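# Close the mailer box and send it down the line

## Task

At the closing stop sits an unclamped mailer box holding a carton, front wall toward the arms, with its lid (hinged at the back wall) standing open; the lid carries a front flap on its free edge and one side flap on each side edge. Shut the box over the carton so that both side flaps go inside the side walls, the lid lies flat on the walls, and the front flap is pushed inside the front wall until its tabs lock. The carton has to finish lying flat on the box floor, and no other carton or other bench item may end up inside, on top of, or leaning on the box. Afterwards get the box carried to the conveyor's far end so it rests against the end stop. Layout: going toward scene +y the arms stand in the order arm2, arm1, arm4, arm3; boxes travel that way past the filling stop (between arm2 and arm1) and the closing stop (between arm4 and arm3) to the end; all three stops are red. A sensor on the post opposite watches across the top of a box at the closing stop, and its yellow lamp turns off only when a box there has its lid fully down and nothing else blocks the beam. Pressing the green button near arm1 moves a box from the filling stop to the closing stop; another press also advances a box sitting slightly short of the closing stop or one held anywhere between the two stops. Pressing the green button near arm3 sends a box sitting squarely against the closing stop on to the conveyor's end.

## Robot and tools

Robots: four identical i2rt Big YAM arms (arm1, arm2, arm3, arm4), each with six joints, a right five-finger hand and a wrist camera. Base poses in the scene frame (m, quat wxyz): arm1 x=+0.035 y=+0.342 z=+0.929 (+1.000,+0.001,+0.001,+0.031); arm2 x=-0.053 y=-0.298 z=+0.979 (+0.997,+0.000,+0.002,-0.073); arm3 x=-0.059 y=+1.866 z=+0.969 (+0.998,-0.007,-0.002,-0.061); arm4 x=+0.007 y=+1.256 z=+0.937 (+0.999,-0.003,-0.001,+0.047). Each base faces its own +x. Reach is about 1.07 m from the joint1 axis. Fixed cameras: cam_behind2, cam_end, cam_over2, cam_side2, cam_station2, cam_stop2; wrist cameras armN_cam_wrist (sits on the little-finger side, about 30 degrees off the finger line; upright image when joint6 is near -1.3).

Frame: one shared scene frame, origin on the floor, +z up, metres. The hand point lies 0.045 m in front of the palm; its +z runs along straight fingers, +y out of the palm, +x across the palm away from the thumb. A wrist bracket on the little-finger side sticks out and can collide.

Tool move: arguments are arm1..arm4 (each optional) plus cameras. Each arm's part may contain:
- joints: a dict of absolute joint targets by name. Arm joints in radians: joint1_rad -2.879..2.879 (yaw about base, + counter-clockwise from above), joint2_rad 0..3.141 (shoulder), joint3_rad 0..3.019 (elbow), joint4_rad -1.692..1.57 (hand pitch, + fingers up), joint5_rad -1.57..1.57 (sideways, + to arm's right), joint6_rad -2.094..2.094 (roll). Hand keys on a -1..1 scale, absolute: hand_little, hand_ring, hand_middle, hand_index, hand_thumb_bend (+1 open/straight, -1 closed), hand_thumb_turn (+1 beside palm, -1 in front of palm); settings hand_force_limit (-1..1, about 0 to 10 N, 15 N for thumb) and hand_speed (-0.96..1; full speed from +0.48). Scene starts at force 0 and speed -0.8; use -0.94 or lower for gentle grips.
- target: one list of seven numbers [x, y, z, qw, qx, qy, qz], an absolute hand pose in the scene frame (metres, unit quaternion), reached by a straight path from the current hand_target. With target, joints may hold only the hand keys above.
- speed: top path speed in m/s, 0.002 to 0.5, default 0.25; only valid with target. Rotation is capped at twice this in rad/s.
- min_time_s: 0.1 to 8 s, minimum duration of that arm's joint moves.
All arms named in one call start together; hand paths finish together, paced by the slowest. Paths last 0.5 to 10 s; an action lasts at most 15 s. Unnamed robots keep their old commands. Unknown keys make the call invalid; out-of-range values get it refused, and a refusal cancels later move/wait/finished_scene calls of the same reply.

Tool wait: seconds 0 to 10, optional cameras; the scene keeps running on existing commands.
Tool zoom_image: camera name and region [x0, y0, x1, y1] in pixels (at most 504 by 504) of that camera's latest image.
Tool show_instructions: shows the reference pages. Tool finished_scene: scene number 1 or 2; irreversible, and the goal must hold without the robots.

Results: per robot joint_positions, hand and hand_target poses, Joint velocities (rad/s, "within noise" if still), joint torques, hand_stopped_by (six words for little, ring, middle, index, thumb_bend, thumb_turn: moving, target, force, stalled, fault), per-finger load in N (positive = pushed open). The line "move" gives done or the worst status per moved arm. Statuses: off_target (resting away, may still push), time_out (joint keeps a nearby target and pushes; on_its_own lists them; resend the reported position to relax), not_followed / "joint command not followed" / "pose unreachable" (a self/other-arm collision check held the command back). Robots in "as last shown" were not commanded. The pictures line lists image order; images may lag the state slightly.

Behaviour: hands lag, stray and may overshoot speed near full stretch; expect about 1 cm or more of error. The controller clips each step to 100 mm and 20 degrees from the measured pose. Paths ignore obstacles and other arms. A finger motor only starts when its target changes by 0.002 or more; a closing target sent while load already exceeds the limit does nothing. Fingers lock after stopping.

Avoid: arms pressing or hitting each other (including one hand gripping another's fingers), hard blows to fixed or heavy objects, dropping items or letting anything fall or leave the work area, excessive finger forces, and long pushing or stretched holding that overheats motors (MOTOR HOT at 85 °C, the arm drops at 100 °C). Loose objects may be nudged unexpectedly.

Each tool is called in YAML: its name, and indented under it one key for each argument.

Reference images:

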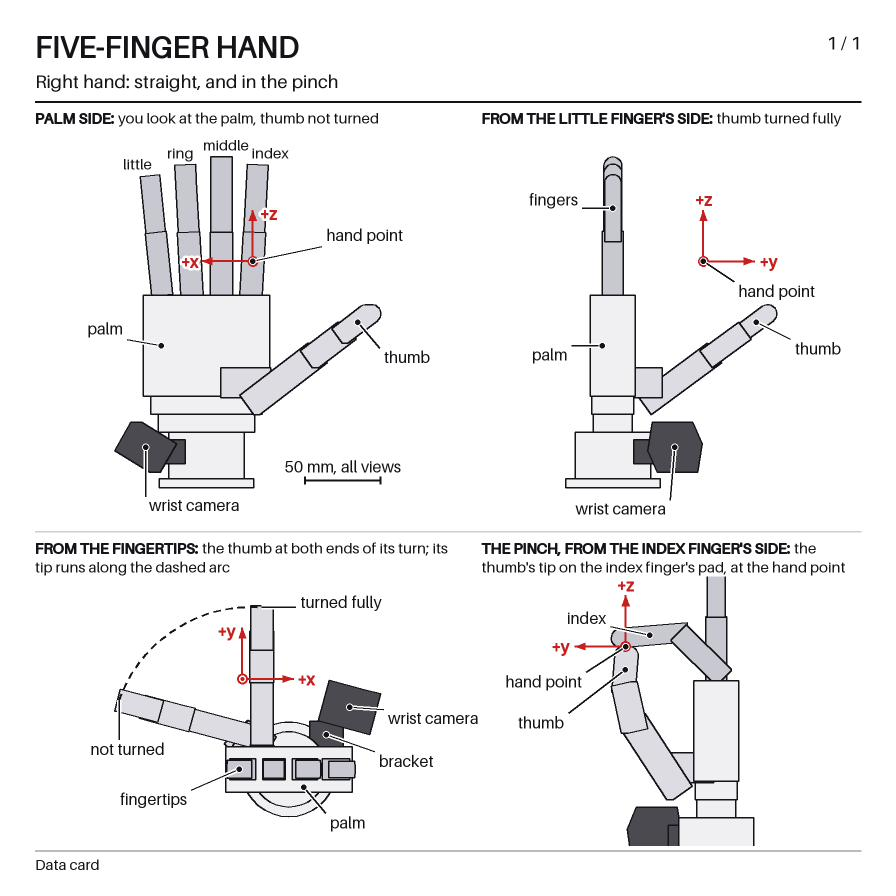

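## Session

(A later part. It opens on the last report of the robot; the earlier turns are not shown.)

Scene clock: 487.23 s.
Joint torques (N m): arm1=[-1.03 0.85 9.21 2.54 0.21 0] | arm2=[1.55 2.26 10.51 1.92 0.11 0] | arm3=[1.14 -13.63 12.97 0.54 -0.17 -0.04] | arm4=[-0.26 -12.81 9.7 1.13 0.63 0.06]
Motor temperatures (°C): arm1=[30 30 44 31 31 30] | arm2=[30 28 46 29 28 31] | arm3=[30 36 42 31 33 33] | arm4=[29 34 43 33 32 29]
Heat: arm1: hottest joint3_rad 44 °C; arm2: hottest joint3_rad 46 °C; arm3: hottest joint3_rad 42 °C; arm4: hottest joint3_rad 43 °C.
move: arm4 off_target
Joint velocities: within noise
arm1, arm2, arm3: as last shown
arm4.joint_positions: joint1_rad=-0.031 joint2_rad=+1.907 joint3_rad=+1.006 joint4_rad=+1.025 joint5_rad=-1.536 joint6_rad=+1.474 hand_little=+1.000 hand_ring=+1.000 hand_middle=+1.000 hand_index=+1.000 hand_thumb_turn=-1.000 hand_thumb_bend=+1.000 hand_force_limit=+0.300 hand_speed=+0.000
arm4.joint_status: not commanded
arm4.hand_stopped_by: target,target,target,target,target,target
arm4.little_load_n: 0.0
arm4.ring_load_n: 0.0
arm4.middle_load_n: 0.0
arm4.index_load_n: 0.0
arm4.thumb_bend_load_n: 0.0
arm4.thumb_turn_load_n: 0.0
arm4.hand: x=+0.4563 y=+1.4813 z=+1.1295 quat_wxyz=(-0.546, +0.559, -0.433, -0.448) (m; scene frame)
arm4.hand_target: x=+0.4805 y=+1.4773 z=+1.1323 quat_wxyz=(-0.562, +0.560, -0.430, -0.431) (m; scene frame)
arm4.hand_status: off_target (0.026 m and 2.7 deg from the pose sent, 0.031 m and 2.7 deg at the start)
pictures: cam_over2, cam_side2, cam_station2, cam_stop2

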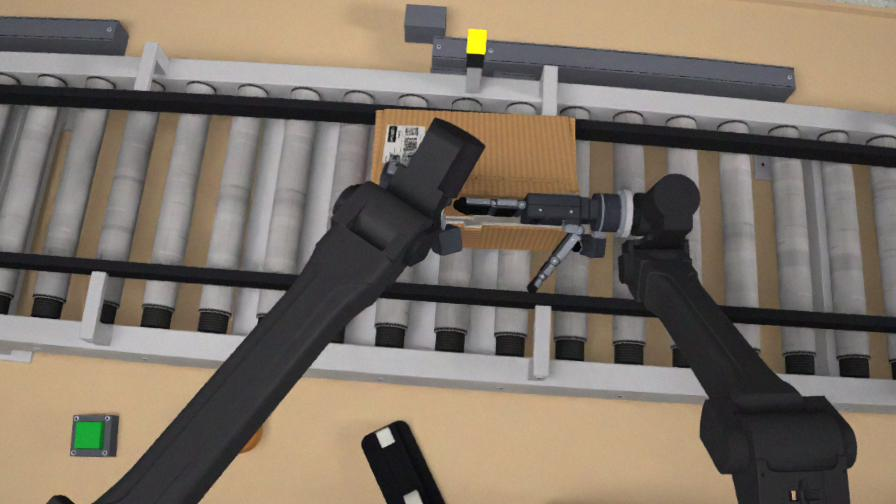

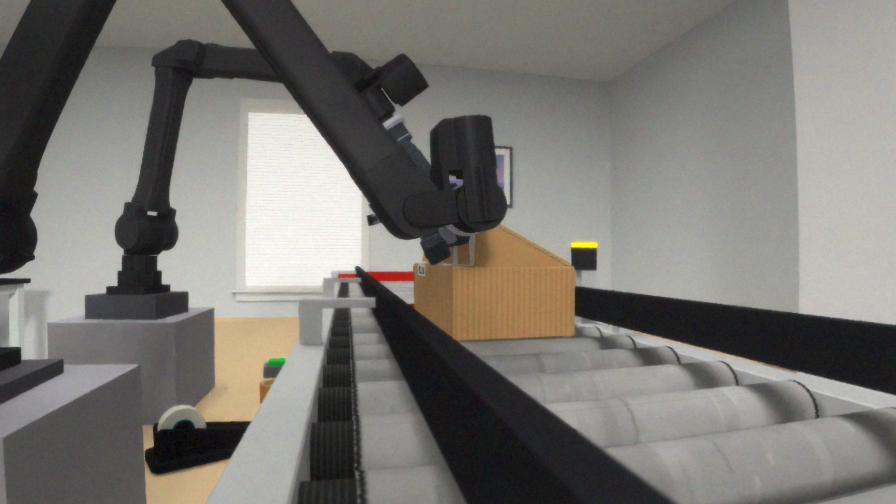

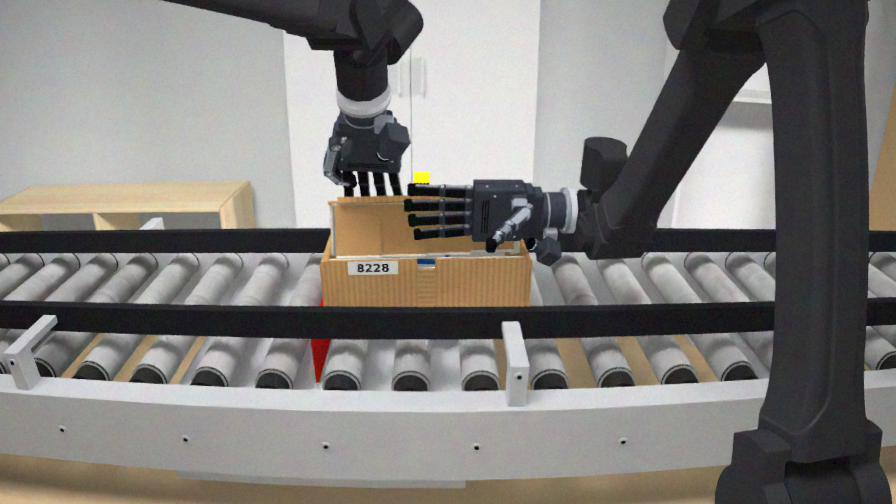

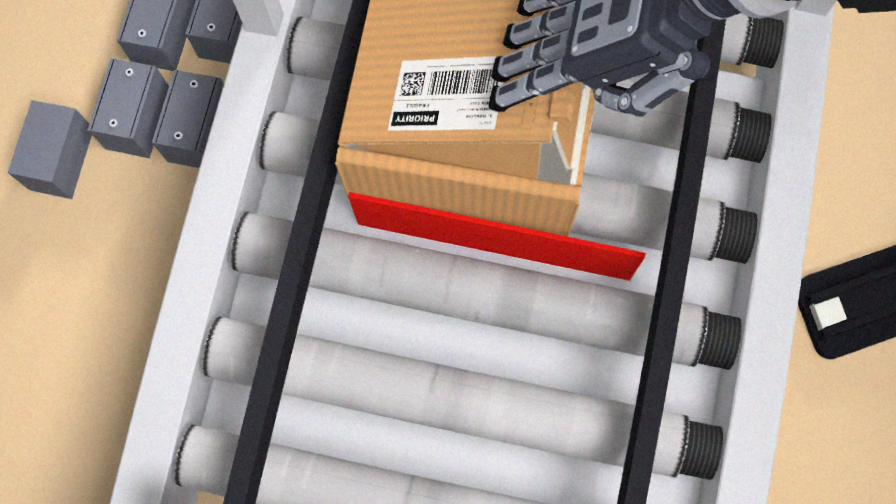

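move:
  arm3: {"target": [0.515, 1.618, 1.090, -0.2419, 0.6643, -0.6643, 0.2418], "speed": 0.05}
  cameras: ["cam_side2","cam_station2","cam_stop2","cam_over2"]

zoom_image:
  camera: "cam_stop2"
  region: [520, 80, 640, 220]

zoom_image:
  camera: "cam_side2"
  region: [330, 160, 590, 320]

zoom_image:
  camera: "cam_station2"
  region: [310, 190, 430, 290]

zoom_image:
  camera: "cam_over2"
  region: [430, 160, 600, 270]

Scene clock: 489.40 s.
Joint torques (N m): arm1=[-0.97 0.91 9.2 2.52 0.21 0] | arm2=[1.32 2.26 10.51 1.89 0.13 0] | arm3=[0.85 -12.98 6.32 1.06 0 -0.1] | arm4=[-0.32 -13.68 9.5 1.14 0.74 0.07]
Motor temperatures (°C): arm1=[30 30 44 31 31 30] | arm2=[30 28 46 29 28 31] | arm3=[30 36 42 31 33 33] | arm4=[29 34 43 33 32 29]
Heat: arm1: hottest joint3_rad 44 °C; arm2: hottest joint3_rad 46 °C; arm3: hottest joint3_rad 42 °C; arm4: hottest joint3_rad 43 °C.
move: arm3 off_target
Joint velocities: within noise
arm1, arm2, arm4: as last shown
arm3.joint_positions: joint1_rad=-0.396 joint2_rad=+1.759 joint3_rad=+1.468 joint4_rad=-0.621 joint5_rad=-0.339 joint6_rad=-0.408 hand_little=+1.000 hand_ring=+1.000 hand_middle=+1.000 hand_index=+1.000 hand_thumb_turn=+1.000 hand_thumb_bend=-0.900 hand_force_limit=+0.300 hand_speed=+0.000
arm3.joint_status: not commanded
arm3.hand_stopped_by: target,target,target,target,target,target
arm3.little_load_n: 0.0
arm3.ring_load_n: 0.0
arm3.middle_load_n: 0.5
arm3.index_load_n: 0.0
arm3.thumb_bend_load_n: 0.0
arm3.thumb_turn_load_n: 0.0
arm3.hand: x=+0.5211 y=+1.6155 z=+1.1105 quat_wxyz=(-0.249, +0.664, -0.656, +0.258) (m; scene frame)
arm3.hand_target: x=+0.5147 y=+1.6181 z=+1.0905 quat_wxyz=(-0.242, +0.664, -0.664, +0.242) (m; scene frame)
arm3.hand_status: off_target (0.022 m and 2.2 deg from the pose sent, 0.038 m and 2.4 deg at the start)
arm4.joint_positions: joint1_rad=-0.031 joint2_rad=+1.908 joint3_rad=+1.008 joint4_rad=+1.025 joint5_rad=-1.537 joint6_rad=+1.473 hand_little=+1.000 hand_ring=+1.000 hand_middle=+1.000 hand_index=+1.000 hand_thumb_turn=-1.000 hand_thumb_bend=+1.000 hand_force_limit=+0.300 hand_speed=+0.000
arm4.thumb_turn_load_n: -0.5
arm4.hand: x=+0.4566 y=+1.4813 z=+1.1294 quat_wxyz=(-0.546, +0.560, -0.433, -0.448) (m; scene frame)
arm4.hand_target: x=+0.4805 y=+1.4773 z=+1.1322 quat_wxyz=(-0.561, +0.560, -0.430, -0.431) (m; scene frame)
pictures: cam_over2, cam_side2, cam_station2, cam_stop2

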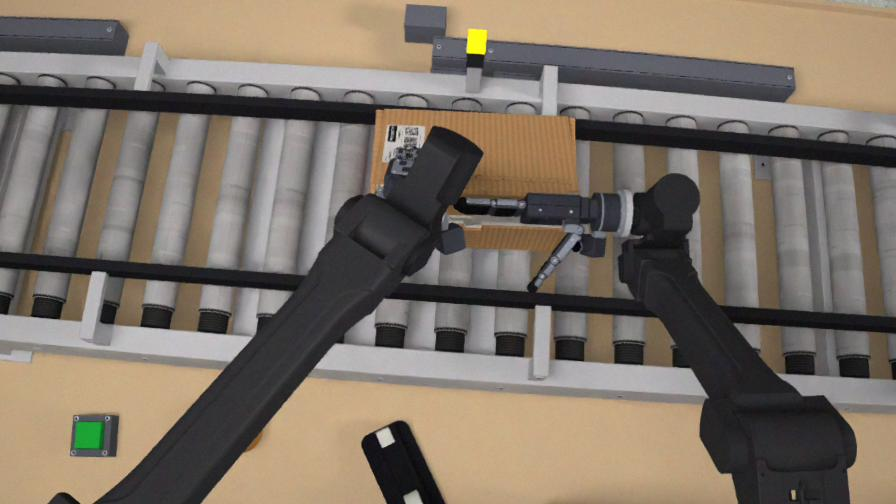

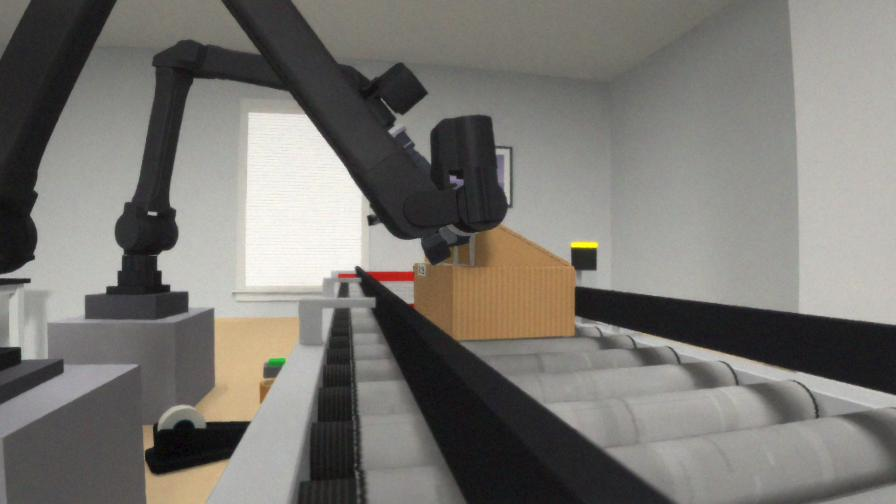

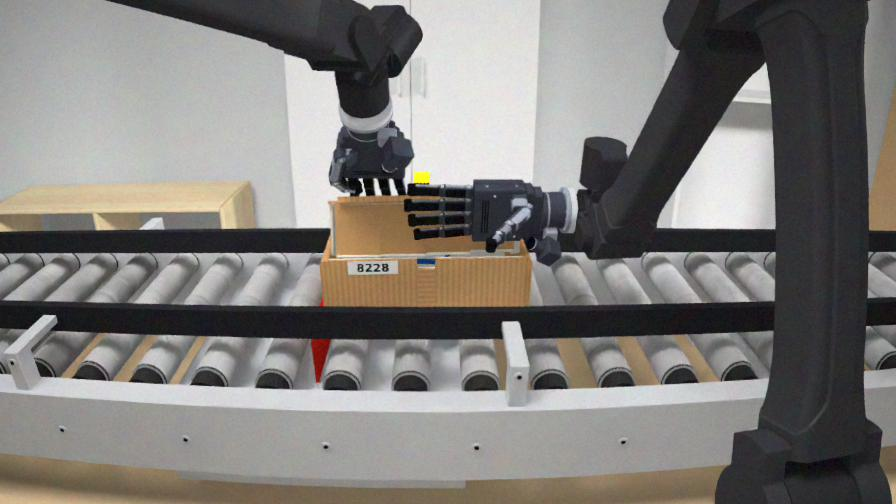

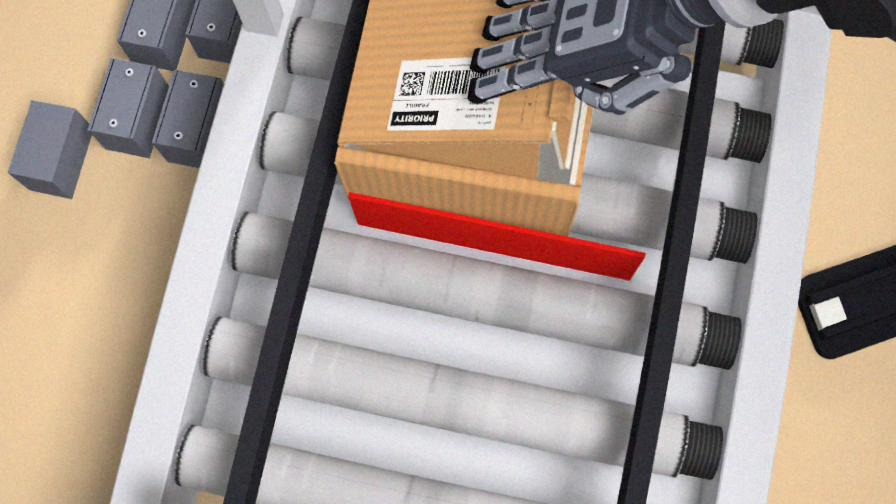

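Scaled by 3.600 from the camera's 896x504 image, which has a finer 1280x720 frame.

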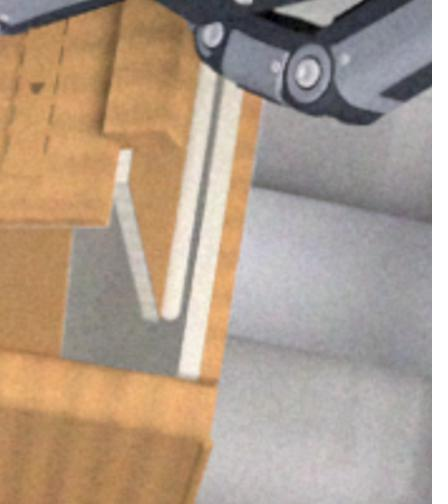

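Scaled by 1.938 from the camera's 896x504 image, which has a finer 1280x720 frame.

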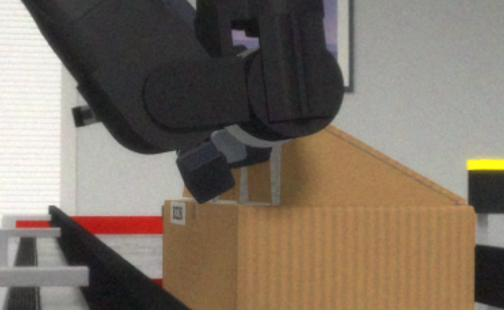

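Scaled by 4.200 from the camera's 896x504 image, which has a finer 1280x720 frame.

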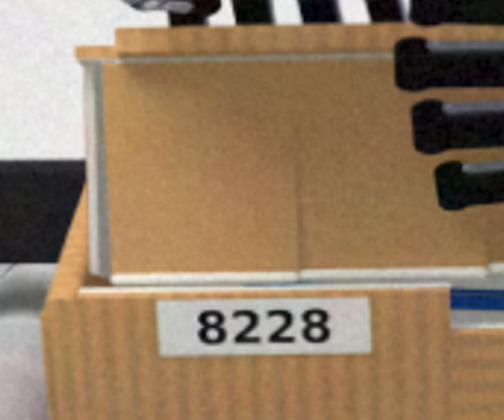

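Scaled by 2.965 from the camera's 896x504 image, which has a finer 1280x720 frame.

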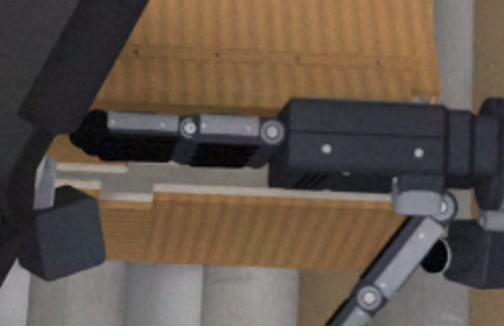

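move:
  arm3: {"target": [0.512, 1.618, 1.060, -0.2419, 0.6643, -0.6643, 0.2418], "speed": 0.05}
  cameras: ["cam_side2","cam_station2","cam_stop2","cam_over2"]

zoom_image:
  camera: "cam_stop2"
  region: [520, 80, 640, 220]

zoom_image:
  camera: "cam_side2"
  region: [330, 160, 590, 320]

zoom_image:
  camera: "cam_station2"
  region: [310, 190, 430, 290]

Scene clock: 490.83 s.
Joint torques (N m): arm1=[-1.08 0.85 9.2 2.54 0.21 0] | arm2=[1.67 2.14 10.55 1.92 0.1 -0.01] | arm3=[0.62 -10.93 5.26 0.83 0.19 -0.11] | arm4=[-0.5 -13.39 9.69 1.07 0.87 0.11]
Motor temperatures (°C): arm1=[30 30 44 31 31 30] | arm2=[30 28 46 29 28 31] | arm3=[30 36 42 31 33 33] | arm4=[29 34 43 33 32 29]
Heat: arm1: hottest joint3_rad 44 °C; arm2: hottest joint3_rad 46 °C; arm3: hottest joint3_rad 42 °C; arm4: hottest joint3_rad 43 °C.
move: arm3 off_target
Joint velocities: within noise
arm1, arm2, arm4: as last shown
arm3.joint_positions: joint1_rad=-0.396 joint2_rad=+1.753 joint3_rad=+1.423 joint4_rad=-0.540 joint5_rad=-0.345 joint6_rad=-0.408 hand_little=+1.000 hand_ring=+1.000 hand_middle=+1.000 hand_index=+1.000 hand_thumb_turn=+1.000 hand_thumb_bend=-0.900 hand_force_limit=+0.300 hand_speed=+0.000
arm3.joint_status: not commanded
arm3.hand_stopped_by: target,target,target,target,target,target
arm3.little_load_n: 0.0
arm3.ring_load_n: 0.0
arm3.middle_load_n: 0.5
arm3.index_load_n: 0.0
arm3.thumb_bend_load_n: -0.5
arm3.thumb_turn_load_n: 0.0
arm3.hand: x=+0.5243 y=+1.6148 z=+1.1023 quat_wxyz=(-0.256, +0.662, -0.648, +0.275) (m; scene frame)
arm3.hand_target: x=+0.5107 y=+1.6187 z=+1.0616 quat_wxyz=(-0.242, +0.665, -0.664, +0.242) (m; scene frame)
arm3.hand_status: off_target (0.044 m and 4.6 deg from the pose sent, 0.051 m and 2.1 deg at the start)
arm4.joint_positions: joint1_rad=-0.031 joint2_rad=+1.910 joint3_rad=+1.008 joint4_rad=+1.025 joint5_rad=-1.541 joint6_rad=+1.471 hand_little=+1.000 hand_ring=+1.000 hand_middle=+1.000 hand_index=+1.000 hand_thumb_turn=-1.000 hand_thumb_bend=+1.000 hand_force_limit=+0.300 hand_speed=+0.000
arm4.thumb_turn_load_n: 0.0
arm4.hand: x=+0.4561 y=+1.4810 z=+1.1282 quat_wxyz=(-0.545, +0.561, -0.432, -0.449) (m; scene frame)
arm4.hand_target: x=+0.4805 y=+1.4773 z=+1.1323 quat_wxyz=(-0.562, +0.560, -0.430, -0.431) (m; scene frame)
pictures: cam_over2, cam_side2, cam_station2, cam_stop2

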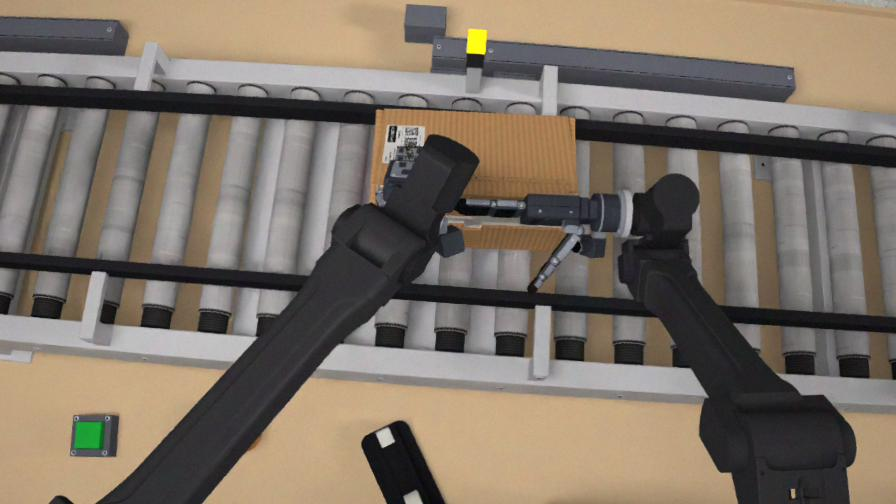

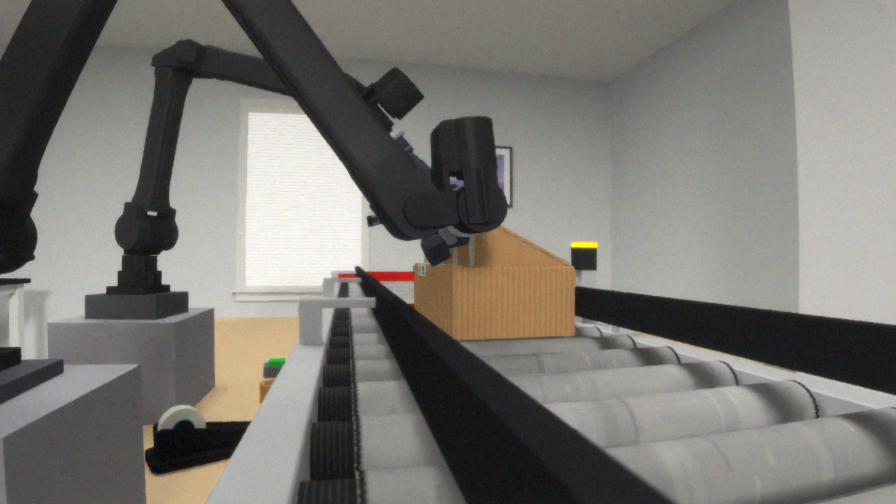

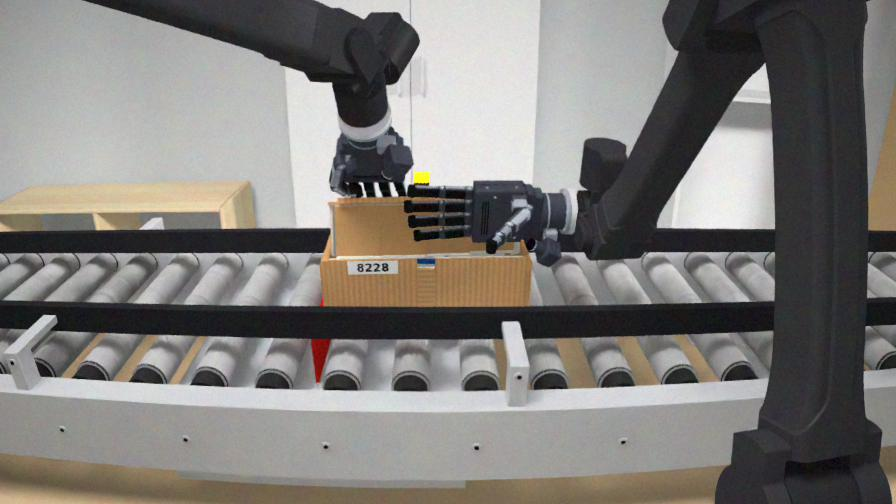

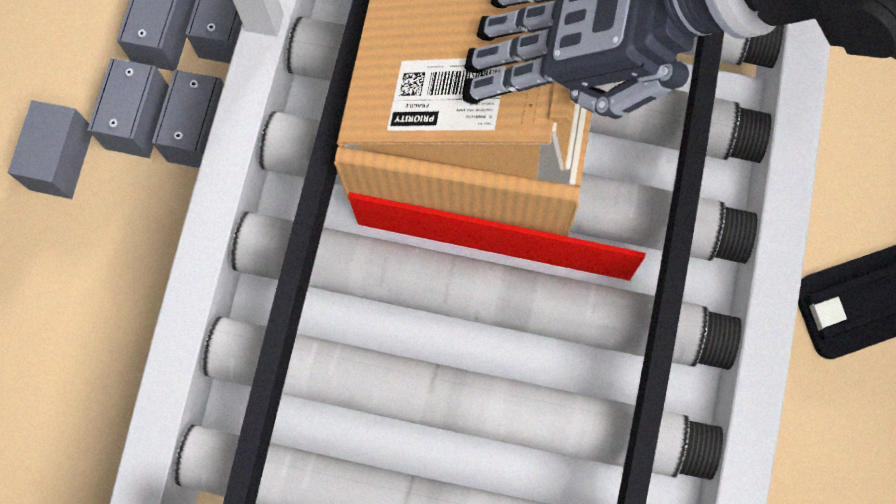

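Scaled by 3.600 from the camera's 896x504 image, which has a finer 1280x720 frame.

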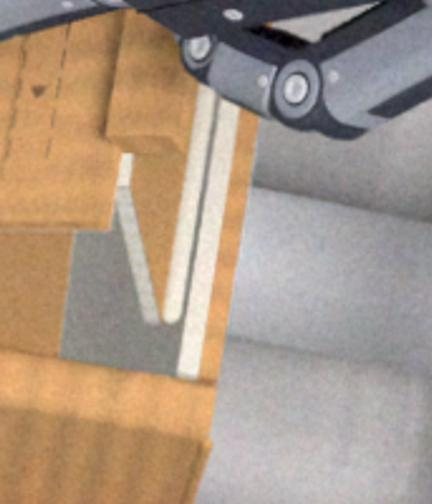

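Scaled by 1.938 from the camera's 896x504 image, which has a finer 1280x720 frame.

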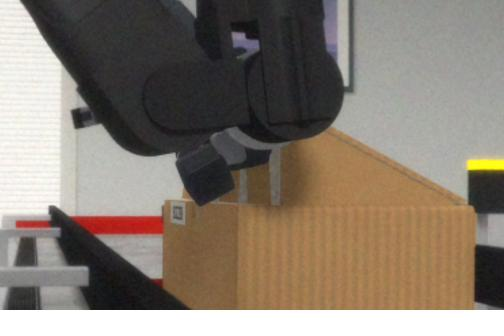

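Scaled by 4.200 from the camera's 896x504 image, which has a finer 1280x720 frame.

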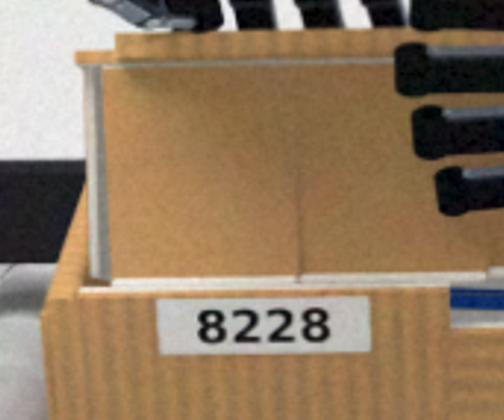

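move:
  arm4: {"target": [0.450, 1.478, 1.134, 0.5610, -0.5610, 0.4305, 0.4305], "speed": 0.04}
  cameras: ["cam_side2","cam_station2","cam_stop2","cam_over2"]

zoom_image:
  camera: "cam_stop2"
  region: [520, 80, 640, 220]

zoom_image:
  camera: "cam_side2"
  region: [330, 160, 590, 320]

zoom_image:
  camera: "cam_station2"
  region: [310, 190, 430, 290]

Scene clock: 492.50 s.
Joint torques (N m): arm1=[-1.03 0.91 9.2 2.54 0.21 0] | arm2=[1.26 2.26 10.47 1.89 0.13 -0.01] | arm3=[0.32 -11.05 6.02 0.73 0.07 -0.11] | arm4=[0.67 -17.32 5.49 1.8 0.32 0.07]
Motor temperatures (°C): arm1=[30 30 44 31 31 30] | arm2=[30 28 46 29 28 31] | arm3=[30 36 41 31 33 33] | arm4=[29 34 43 33 32 29]
Heat: arm1: hottest joint3_rad 44 °C; arm2: hottest joint3_rad 46 °C; arm3: hottest joint3_rad 41 °C; arm4: hottest joint3_rad 43 °C.
move: arm4 off_target
Joint velocities: within noise
arm1, arm2, arm3: as last shown
arm3.joint_positions: joint1_rad=-0.396 joint2_rad=+1.755 joint3_rad=+1.415 joint4_rad=-0.539 joint5_rad=-0.342 joint6_rad=-0.408 hand_little=+1.000 hand_ring=+1.000 hand_middle=+1.000 hand_index=+1.000 hand_thumb_turn=+1.000 hand_thumb_bend=-0.900 hand_force_limit=+0.300 hand_speed=+0.000
arm3.thumb_bend_load_n: 0.0
arm3.hand: x=+0.5217 y=+1.6156 z=+1.0966 quat_wxyz=(-0.254, +0.663, -0.650, +0.271) (m; scene frame)
arm3.hand_target: x=+0.5108 y=+1.6187 z=+1.0616 quat_wxyz=(-0.242, +0.665, -0.664, +0.242) (m; scene frame)
arm4.joint_positions: joint1_rad=-0.031 joint2_rad=+1.903 joint3_rad=+0.972 joint4_rad=+1.025 joint5_rad=-1.524 joint6_rad=+1.459 hand_little=+1.000 hand_ring=+1.000 hand_middle=+1.000 hand_index=+1.000 hand_thumb_turn=-1.000 hand_thumb_bend=+1.000 hand_force_limit=+0.300 hand_speed=+0.000
arm4.joint_status: not commanded
arm4.hand_stopped_by: target,target,target,target,target,target
arm4.little_load_n: 0.0
arm4.ring_load_n: 0.0
arm4.middle_load_n: 0.0
arm4.index_load_n: 0.0
arm4.thumb_bend_load_n: 0.0
arm4.thumb_turn_load_n: -0.5
arm4.hand: x=+0.4489 y=+1.4815 z=+1.1220 quat_wxyz=(-0.545, +0.553, -0.441, -0.449) (m; scene frame)
arm4.hand_target: x=+0.4499 y=+1.4781 z=+1.1338 quat_wxyz=(-0.561, +0.561, -0.430, -0.431) (m; scene frame)
arm4.hand_status: off_target (0.013 m and 3.2 deg from the pose sent, 0.009 m and 2.8 deg at the start)
pictures: cam_over2, cam_side2, cam_station2, cam_stop2

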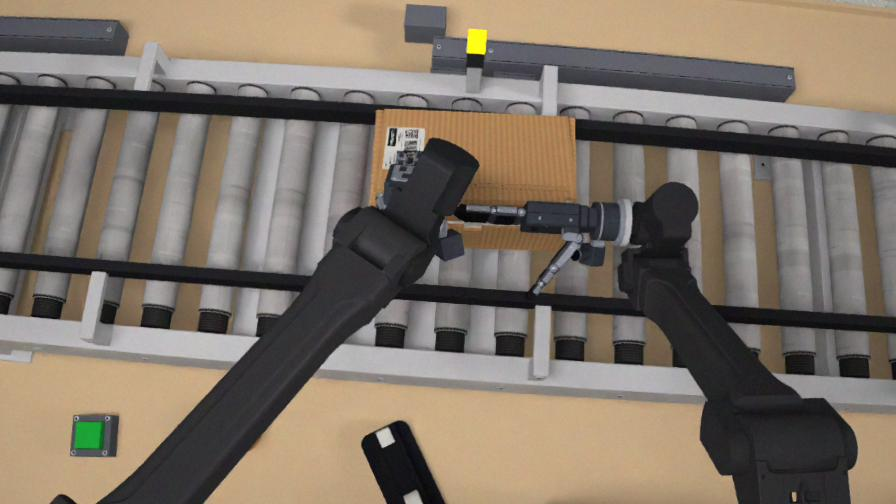

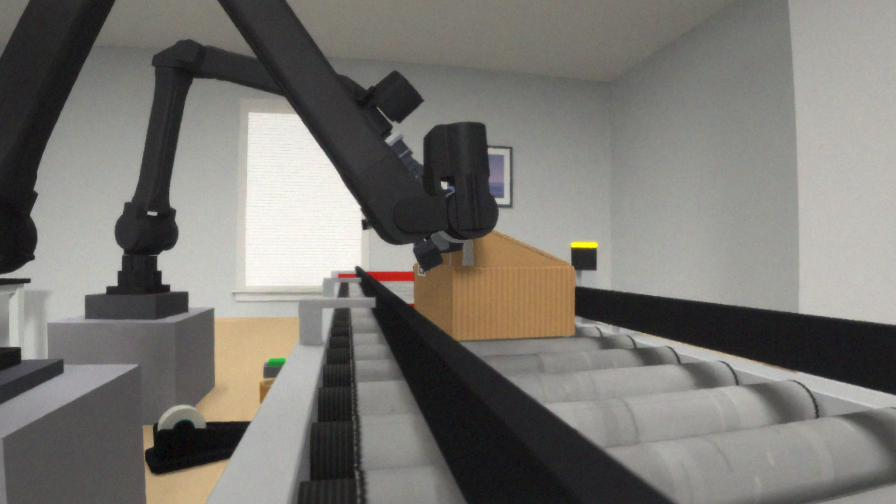

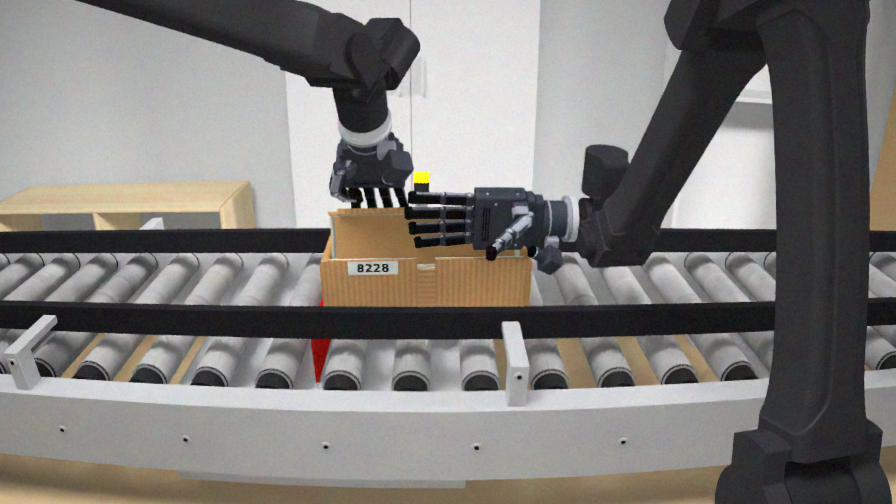

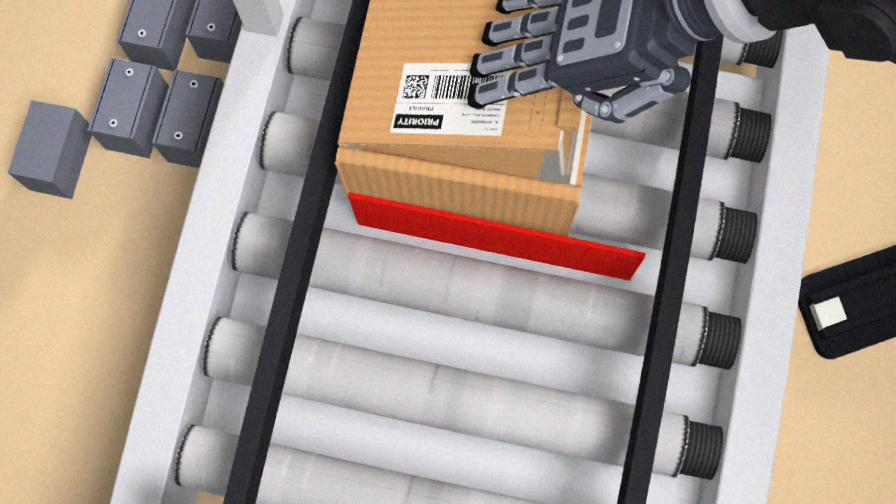

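Scaled by 3.600 from the camera's 896x504 image, which has a finer 1280x720 frame.

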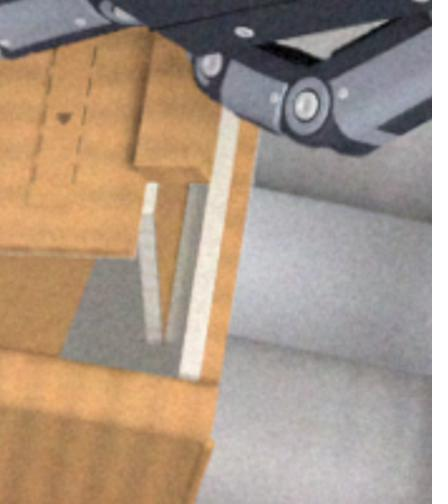

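Scaled by 1.938 from the camera's 896x504 image, which has a finer 1280x720 frame.

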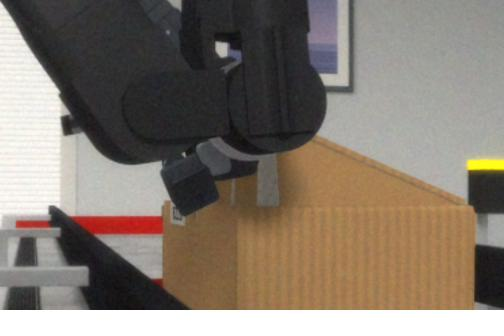

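Scaled by 4.200 from the camera's 896x504 image, which has a finer 1280x720 frame.

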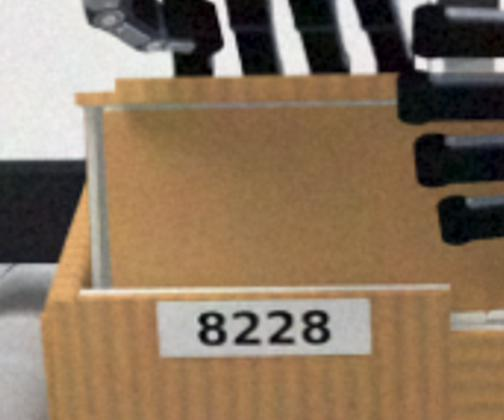

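move:
  arm4: {"target": [0.440, 1.478, 1.136, 0.5610, -0.5610, 0.4305, 0.4305], "speed": 0.02}
  arm3: {"target": [0.505, 1.618, 1.050, -0.2419, 0.6643, -0.6643, 0.2418], "speed": 0.05}
  cameras: ["cam_side2","cam_station2","cam_stop2","cam_over2"]

zoom_image:
  camera: "cam_stop2"
  region: [520, 80, 640, 220]

zoom_image:
  camera: "cam_side2"
  region: [330, 160, 590, 320]

zoom_image:
  camera: "cam_station2"
  region: [310, 190, 430, 290]

Scene clock: 493.80 s.
Joint torques (N m): arm1=[-1.08 0.91 9.18 2.54 0.21 0] | arm2=[1.67 2.14 10.52 1.98 0.12 -0.01] | arm3=[0.09 -11.22 5.61 0.62 -0.08 -0.17] | arm4=[0.5 -16.56 5.23 1.78 0.34 0.02]
Motor temperatures (°C): arm1=[30 30 44 31 31 30] | arm2=[30 28 46 29 28 31] | arm3=[30 36 41 31 33 33] | arm4=[29 34 43 33 32 29]
Heat: arm1: hottest joint3_rad 44 °C; arm2: hottest joint3_rad 46 °C; arm3: hottest joint3_rad 41 °C; arm4: hottest joint3_rad 43 °C.
move: arm3 off_target; arm4 off_target
Joint velocities: within noise
arm1.joint_positions: joint1_rad=-0.032 joint2_rad=+0.646 joint3_rad=+1.328 joint4_rad=-1.360 joint5_rad=+0.140 joint6_rad=-1.155 hand_little=+1.000 hand_ring=+1.000 hand_middle=+1.000 hand_index=+1.000 hand_thumb_turn=+1.000 hand_thumb_bend=+1.000 hand_force_limit=+0.000 hand_speed=-0.800
arm1.joint_status: not commanded
arm1.hand_stopped_by: target,target,target,target,target,target
arm1.little_load_n: 0.0
arm1.ring_load_n: 0.0
arm1.middle_load_n: 0.0
arm1.index_load_n: 0.0
arm1.thumb_bend_load_n: 0.0
arm1.thumb_turn_load_n: 0.0
arm1.hand: x=+0.2644 y=+0.2774 z=+1.3774 quat_wxyz=(-0.035, +0.878, -0.203, +0.433) (m; scene frame)
arm1.hand_target: x=+0.2640 y=+0.2774 z=+1.3855 quat_wxyz=(-0.037, +0.873, -0.203, +0.441) (m; scene frame)
arm1.hand_status: not commanded
arm2.joint_positions: joint1_rad=+0.199 joint2_rad=+0.614 joint3_rad=+1.377 joint4_rad=-1.233 joint5_rad=+0.174 joint6_rad=-1.171 hand_little=+1.000 hand_ring=+1.000 hand_middle=+1.000 hand_index=+1.000 hand_thumb_turn=+1.000 hand_thumb_bend=+1.000 hand_force_limit=+0.000 hand_speed=-0.800
arm2.joint_status: not commanded
arm2.hand_stopped_by: target,target,target,target,target,target
arm2.little_load_n: 0.0
arm2.ring_load_n: 0.0
arm2.middle_load_n: 0.0
arm2.index_load_n: 0.0
arm2.thumb_bend_load_n: 0.0
arm2.thumb_turn_load_n: 0.0
arm2.hand: x=+0.1875 y=-0.3623 z=+1.4826 quat_wxyz=(-0.044, +0.830, -0.192, +0.522) (m; scene frame)
arm2.hand_target: x=+0.1859 y=-0.3624 z=+1.4940 quat_wxyz=(-0.047, +0.823, -0.191, +0.533) (m; scene frame)
arm2.hand_status: not commanded
arm3.joint_positions: joint1_rad=-0.396 joint2_rad=+1.755 joint3_rad=+1.386 joint4_rad=-0.508 joint5_rad=-0.342 joint6_rad=-0.408 hand_little=+1.000 hand_ring=+1.000 hand_middle=+1.000 hand_index=+1.000 hand_thumb_turn=+1.000 hand_thumb_bend=-0.900 hand_force_limit=+0.300 hand_speed=+0.000
arm3.joint_status: not commanded
arm3.hand_stopped_by: target,target,target,target,target,target
arm3.little_load_n: 0.0
arm3.ring_load_n: 0.0
arm3.middle_load_n: 0.5
arm3.index_load_n: 0.0
arm3.thumb_bend_load_n: 0.0
arm3.thumb_turn_load_n: 0.0
arm3.hand: x=+0.5188 y=+1.6171 z=+1.0863 quat_wxyz=(-0.254, +0.663, -0.650, +0.272) (m; scene frame)
arm3.hand_target: x=+0.5042 y=+1.6187 z=+1.0513 quat_wxyz=(-0.242, +0.664, -0.664, +0.242) (m; scene frame)
arm3.hand_status: off_target (0.039 m and 4.1 deg from the pose sent, 0.049 m and 4.0 deg at the start)
arm4.joint_positions: joint1_rad=-0.031 joint2_rad=+1.880 joint3_rad=+0.943 joint4_rad=+1.026 joint5_rad=-1.522 joint6_rad=+1.451 hand_little=+1.000 hand_ring=+1.000 hand_middle=+1.000 hand_index=+1.000 hand_thumb_turn=-1.000 hand_thumb_bend=+1.000 hand_force_limit=+0.300 hand_speed=+0.000
arm4.joint_status: not commanded
arm4.hand_stopped_by: target,target,target,target,target,target
arm4.little_load_n: 0.0
arm4.ring_load_n: 0.0
arm4.middle_load_n: 0.0
arm4.index_load_n: 0.0
arm4.thumb_bend_load_n: 0.0
arm4.thumb_turn_load_n: -0.5
arm4.hand: x=+0.4395 y=+1.4810 z=+1.1244 quat_wxyz=(-0.546, +0.553, -0.441, -0.448) (m; scene frame)
arm4.hand_target: x=+0.4399 y=+1.4781 z=+1.1357 quat_wxyz=(-0.561, +0.561, -0.430, -0.431) (m; scene frame)
arm4.hand_status: off_target (0.012 m and 3.0 deg from the pose sent, 0.017 m and 3.2 deg at the start)
pictures: cam_over2, cam_side2, cam_station2, cam_stop2

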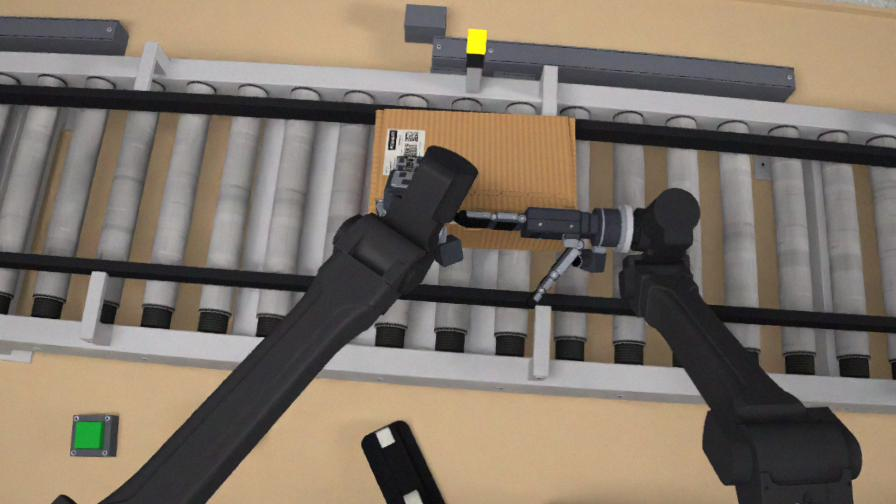

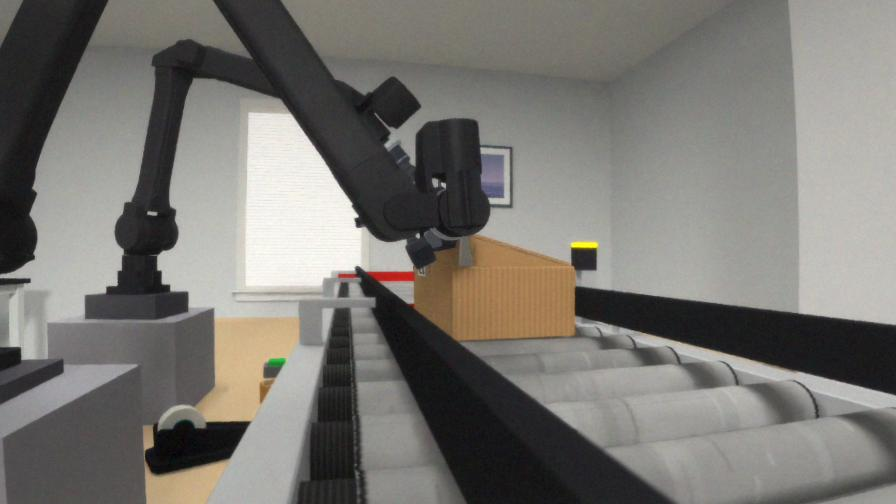

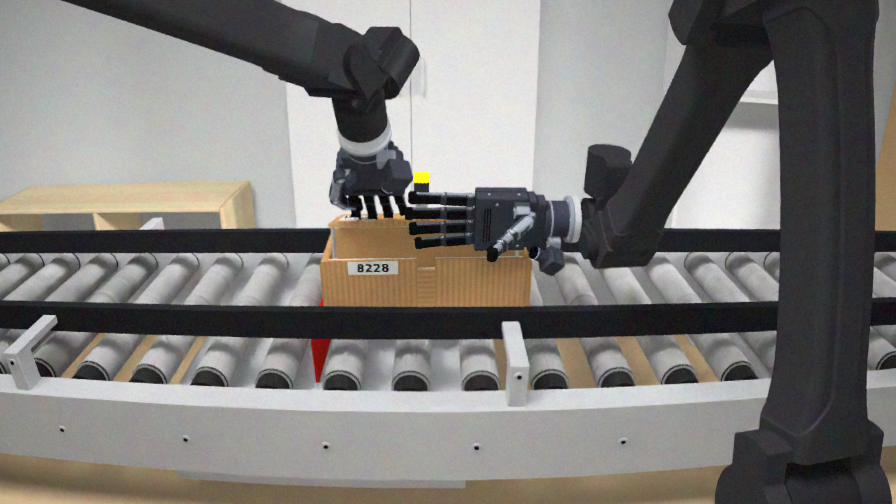

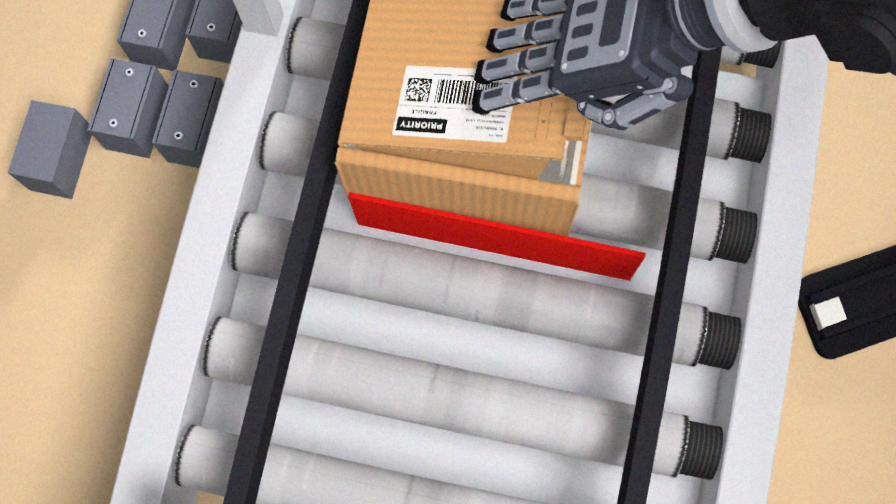

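Scaled by 3.600 from the camera's 896x504 image, which has a finer 1280x720 frame.

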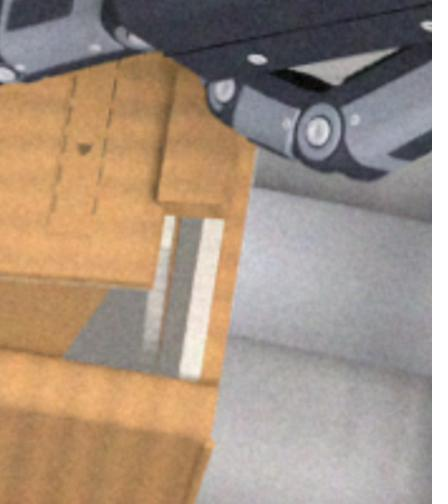

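Scaled by 1.938 from the camera's 896x504 image, which has a finer 1280x720 frame.

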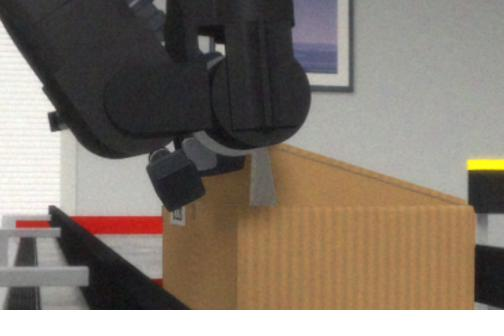

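Scaled by 4.200 from the camera's 896x504 image, which has a finer 1280x720 frame.

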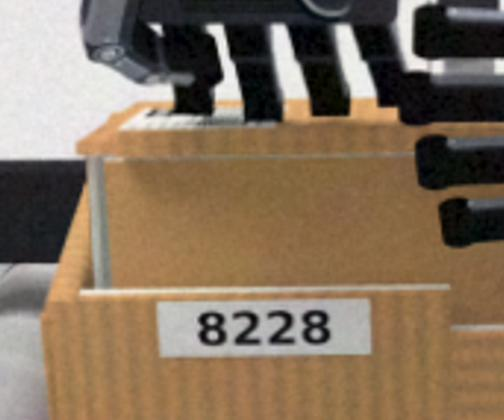

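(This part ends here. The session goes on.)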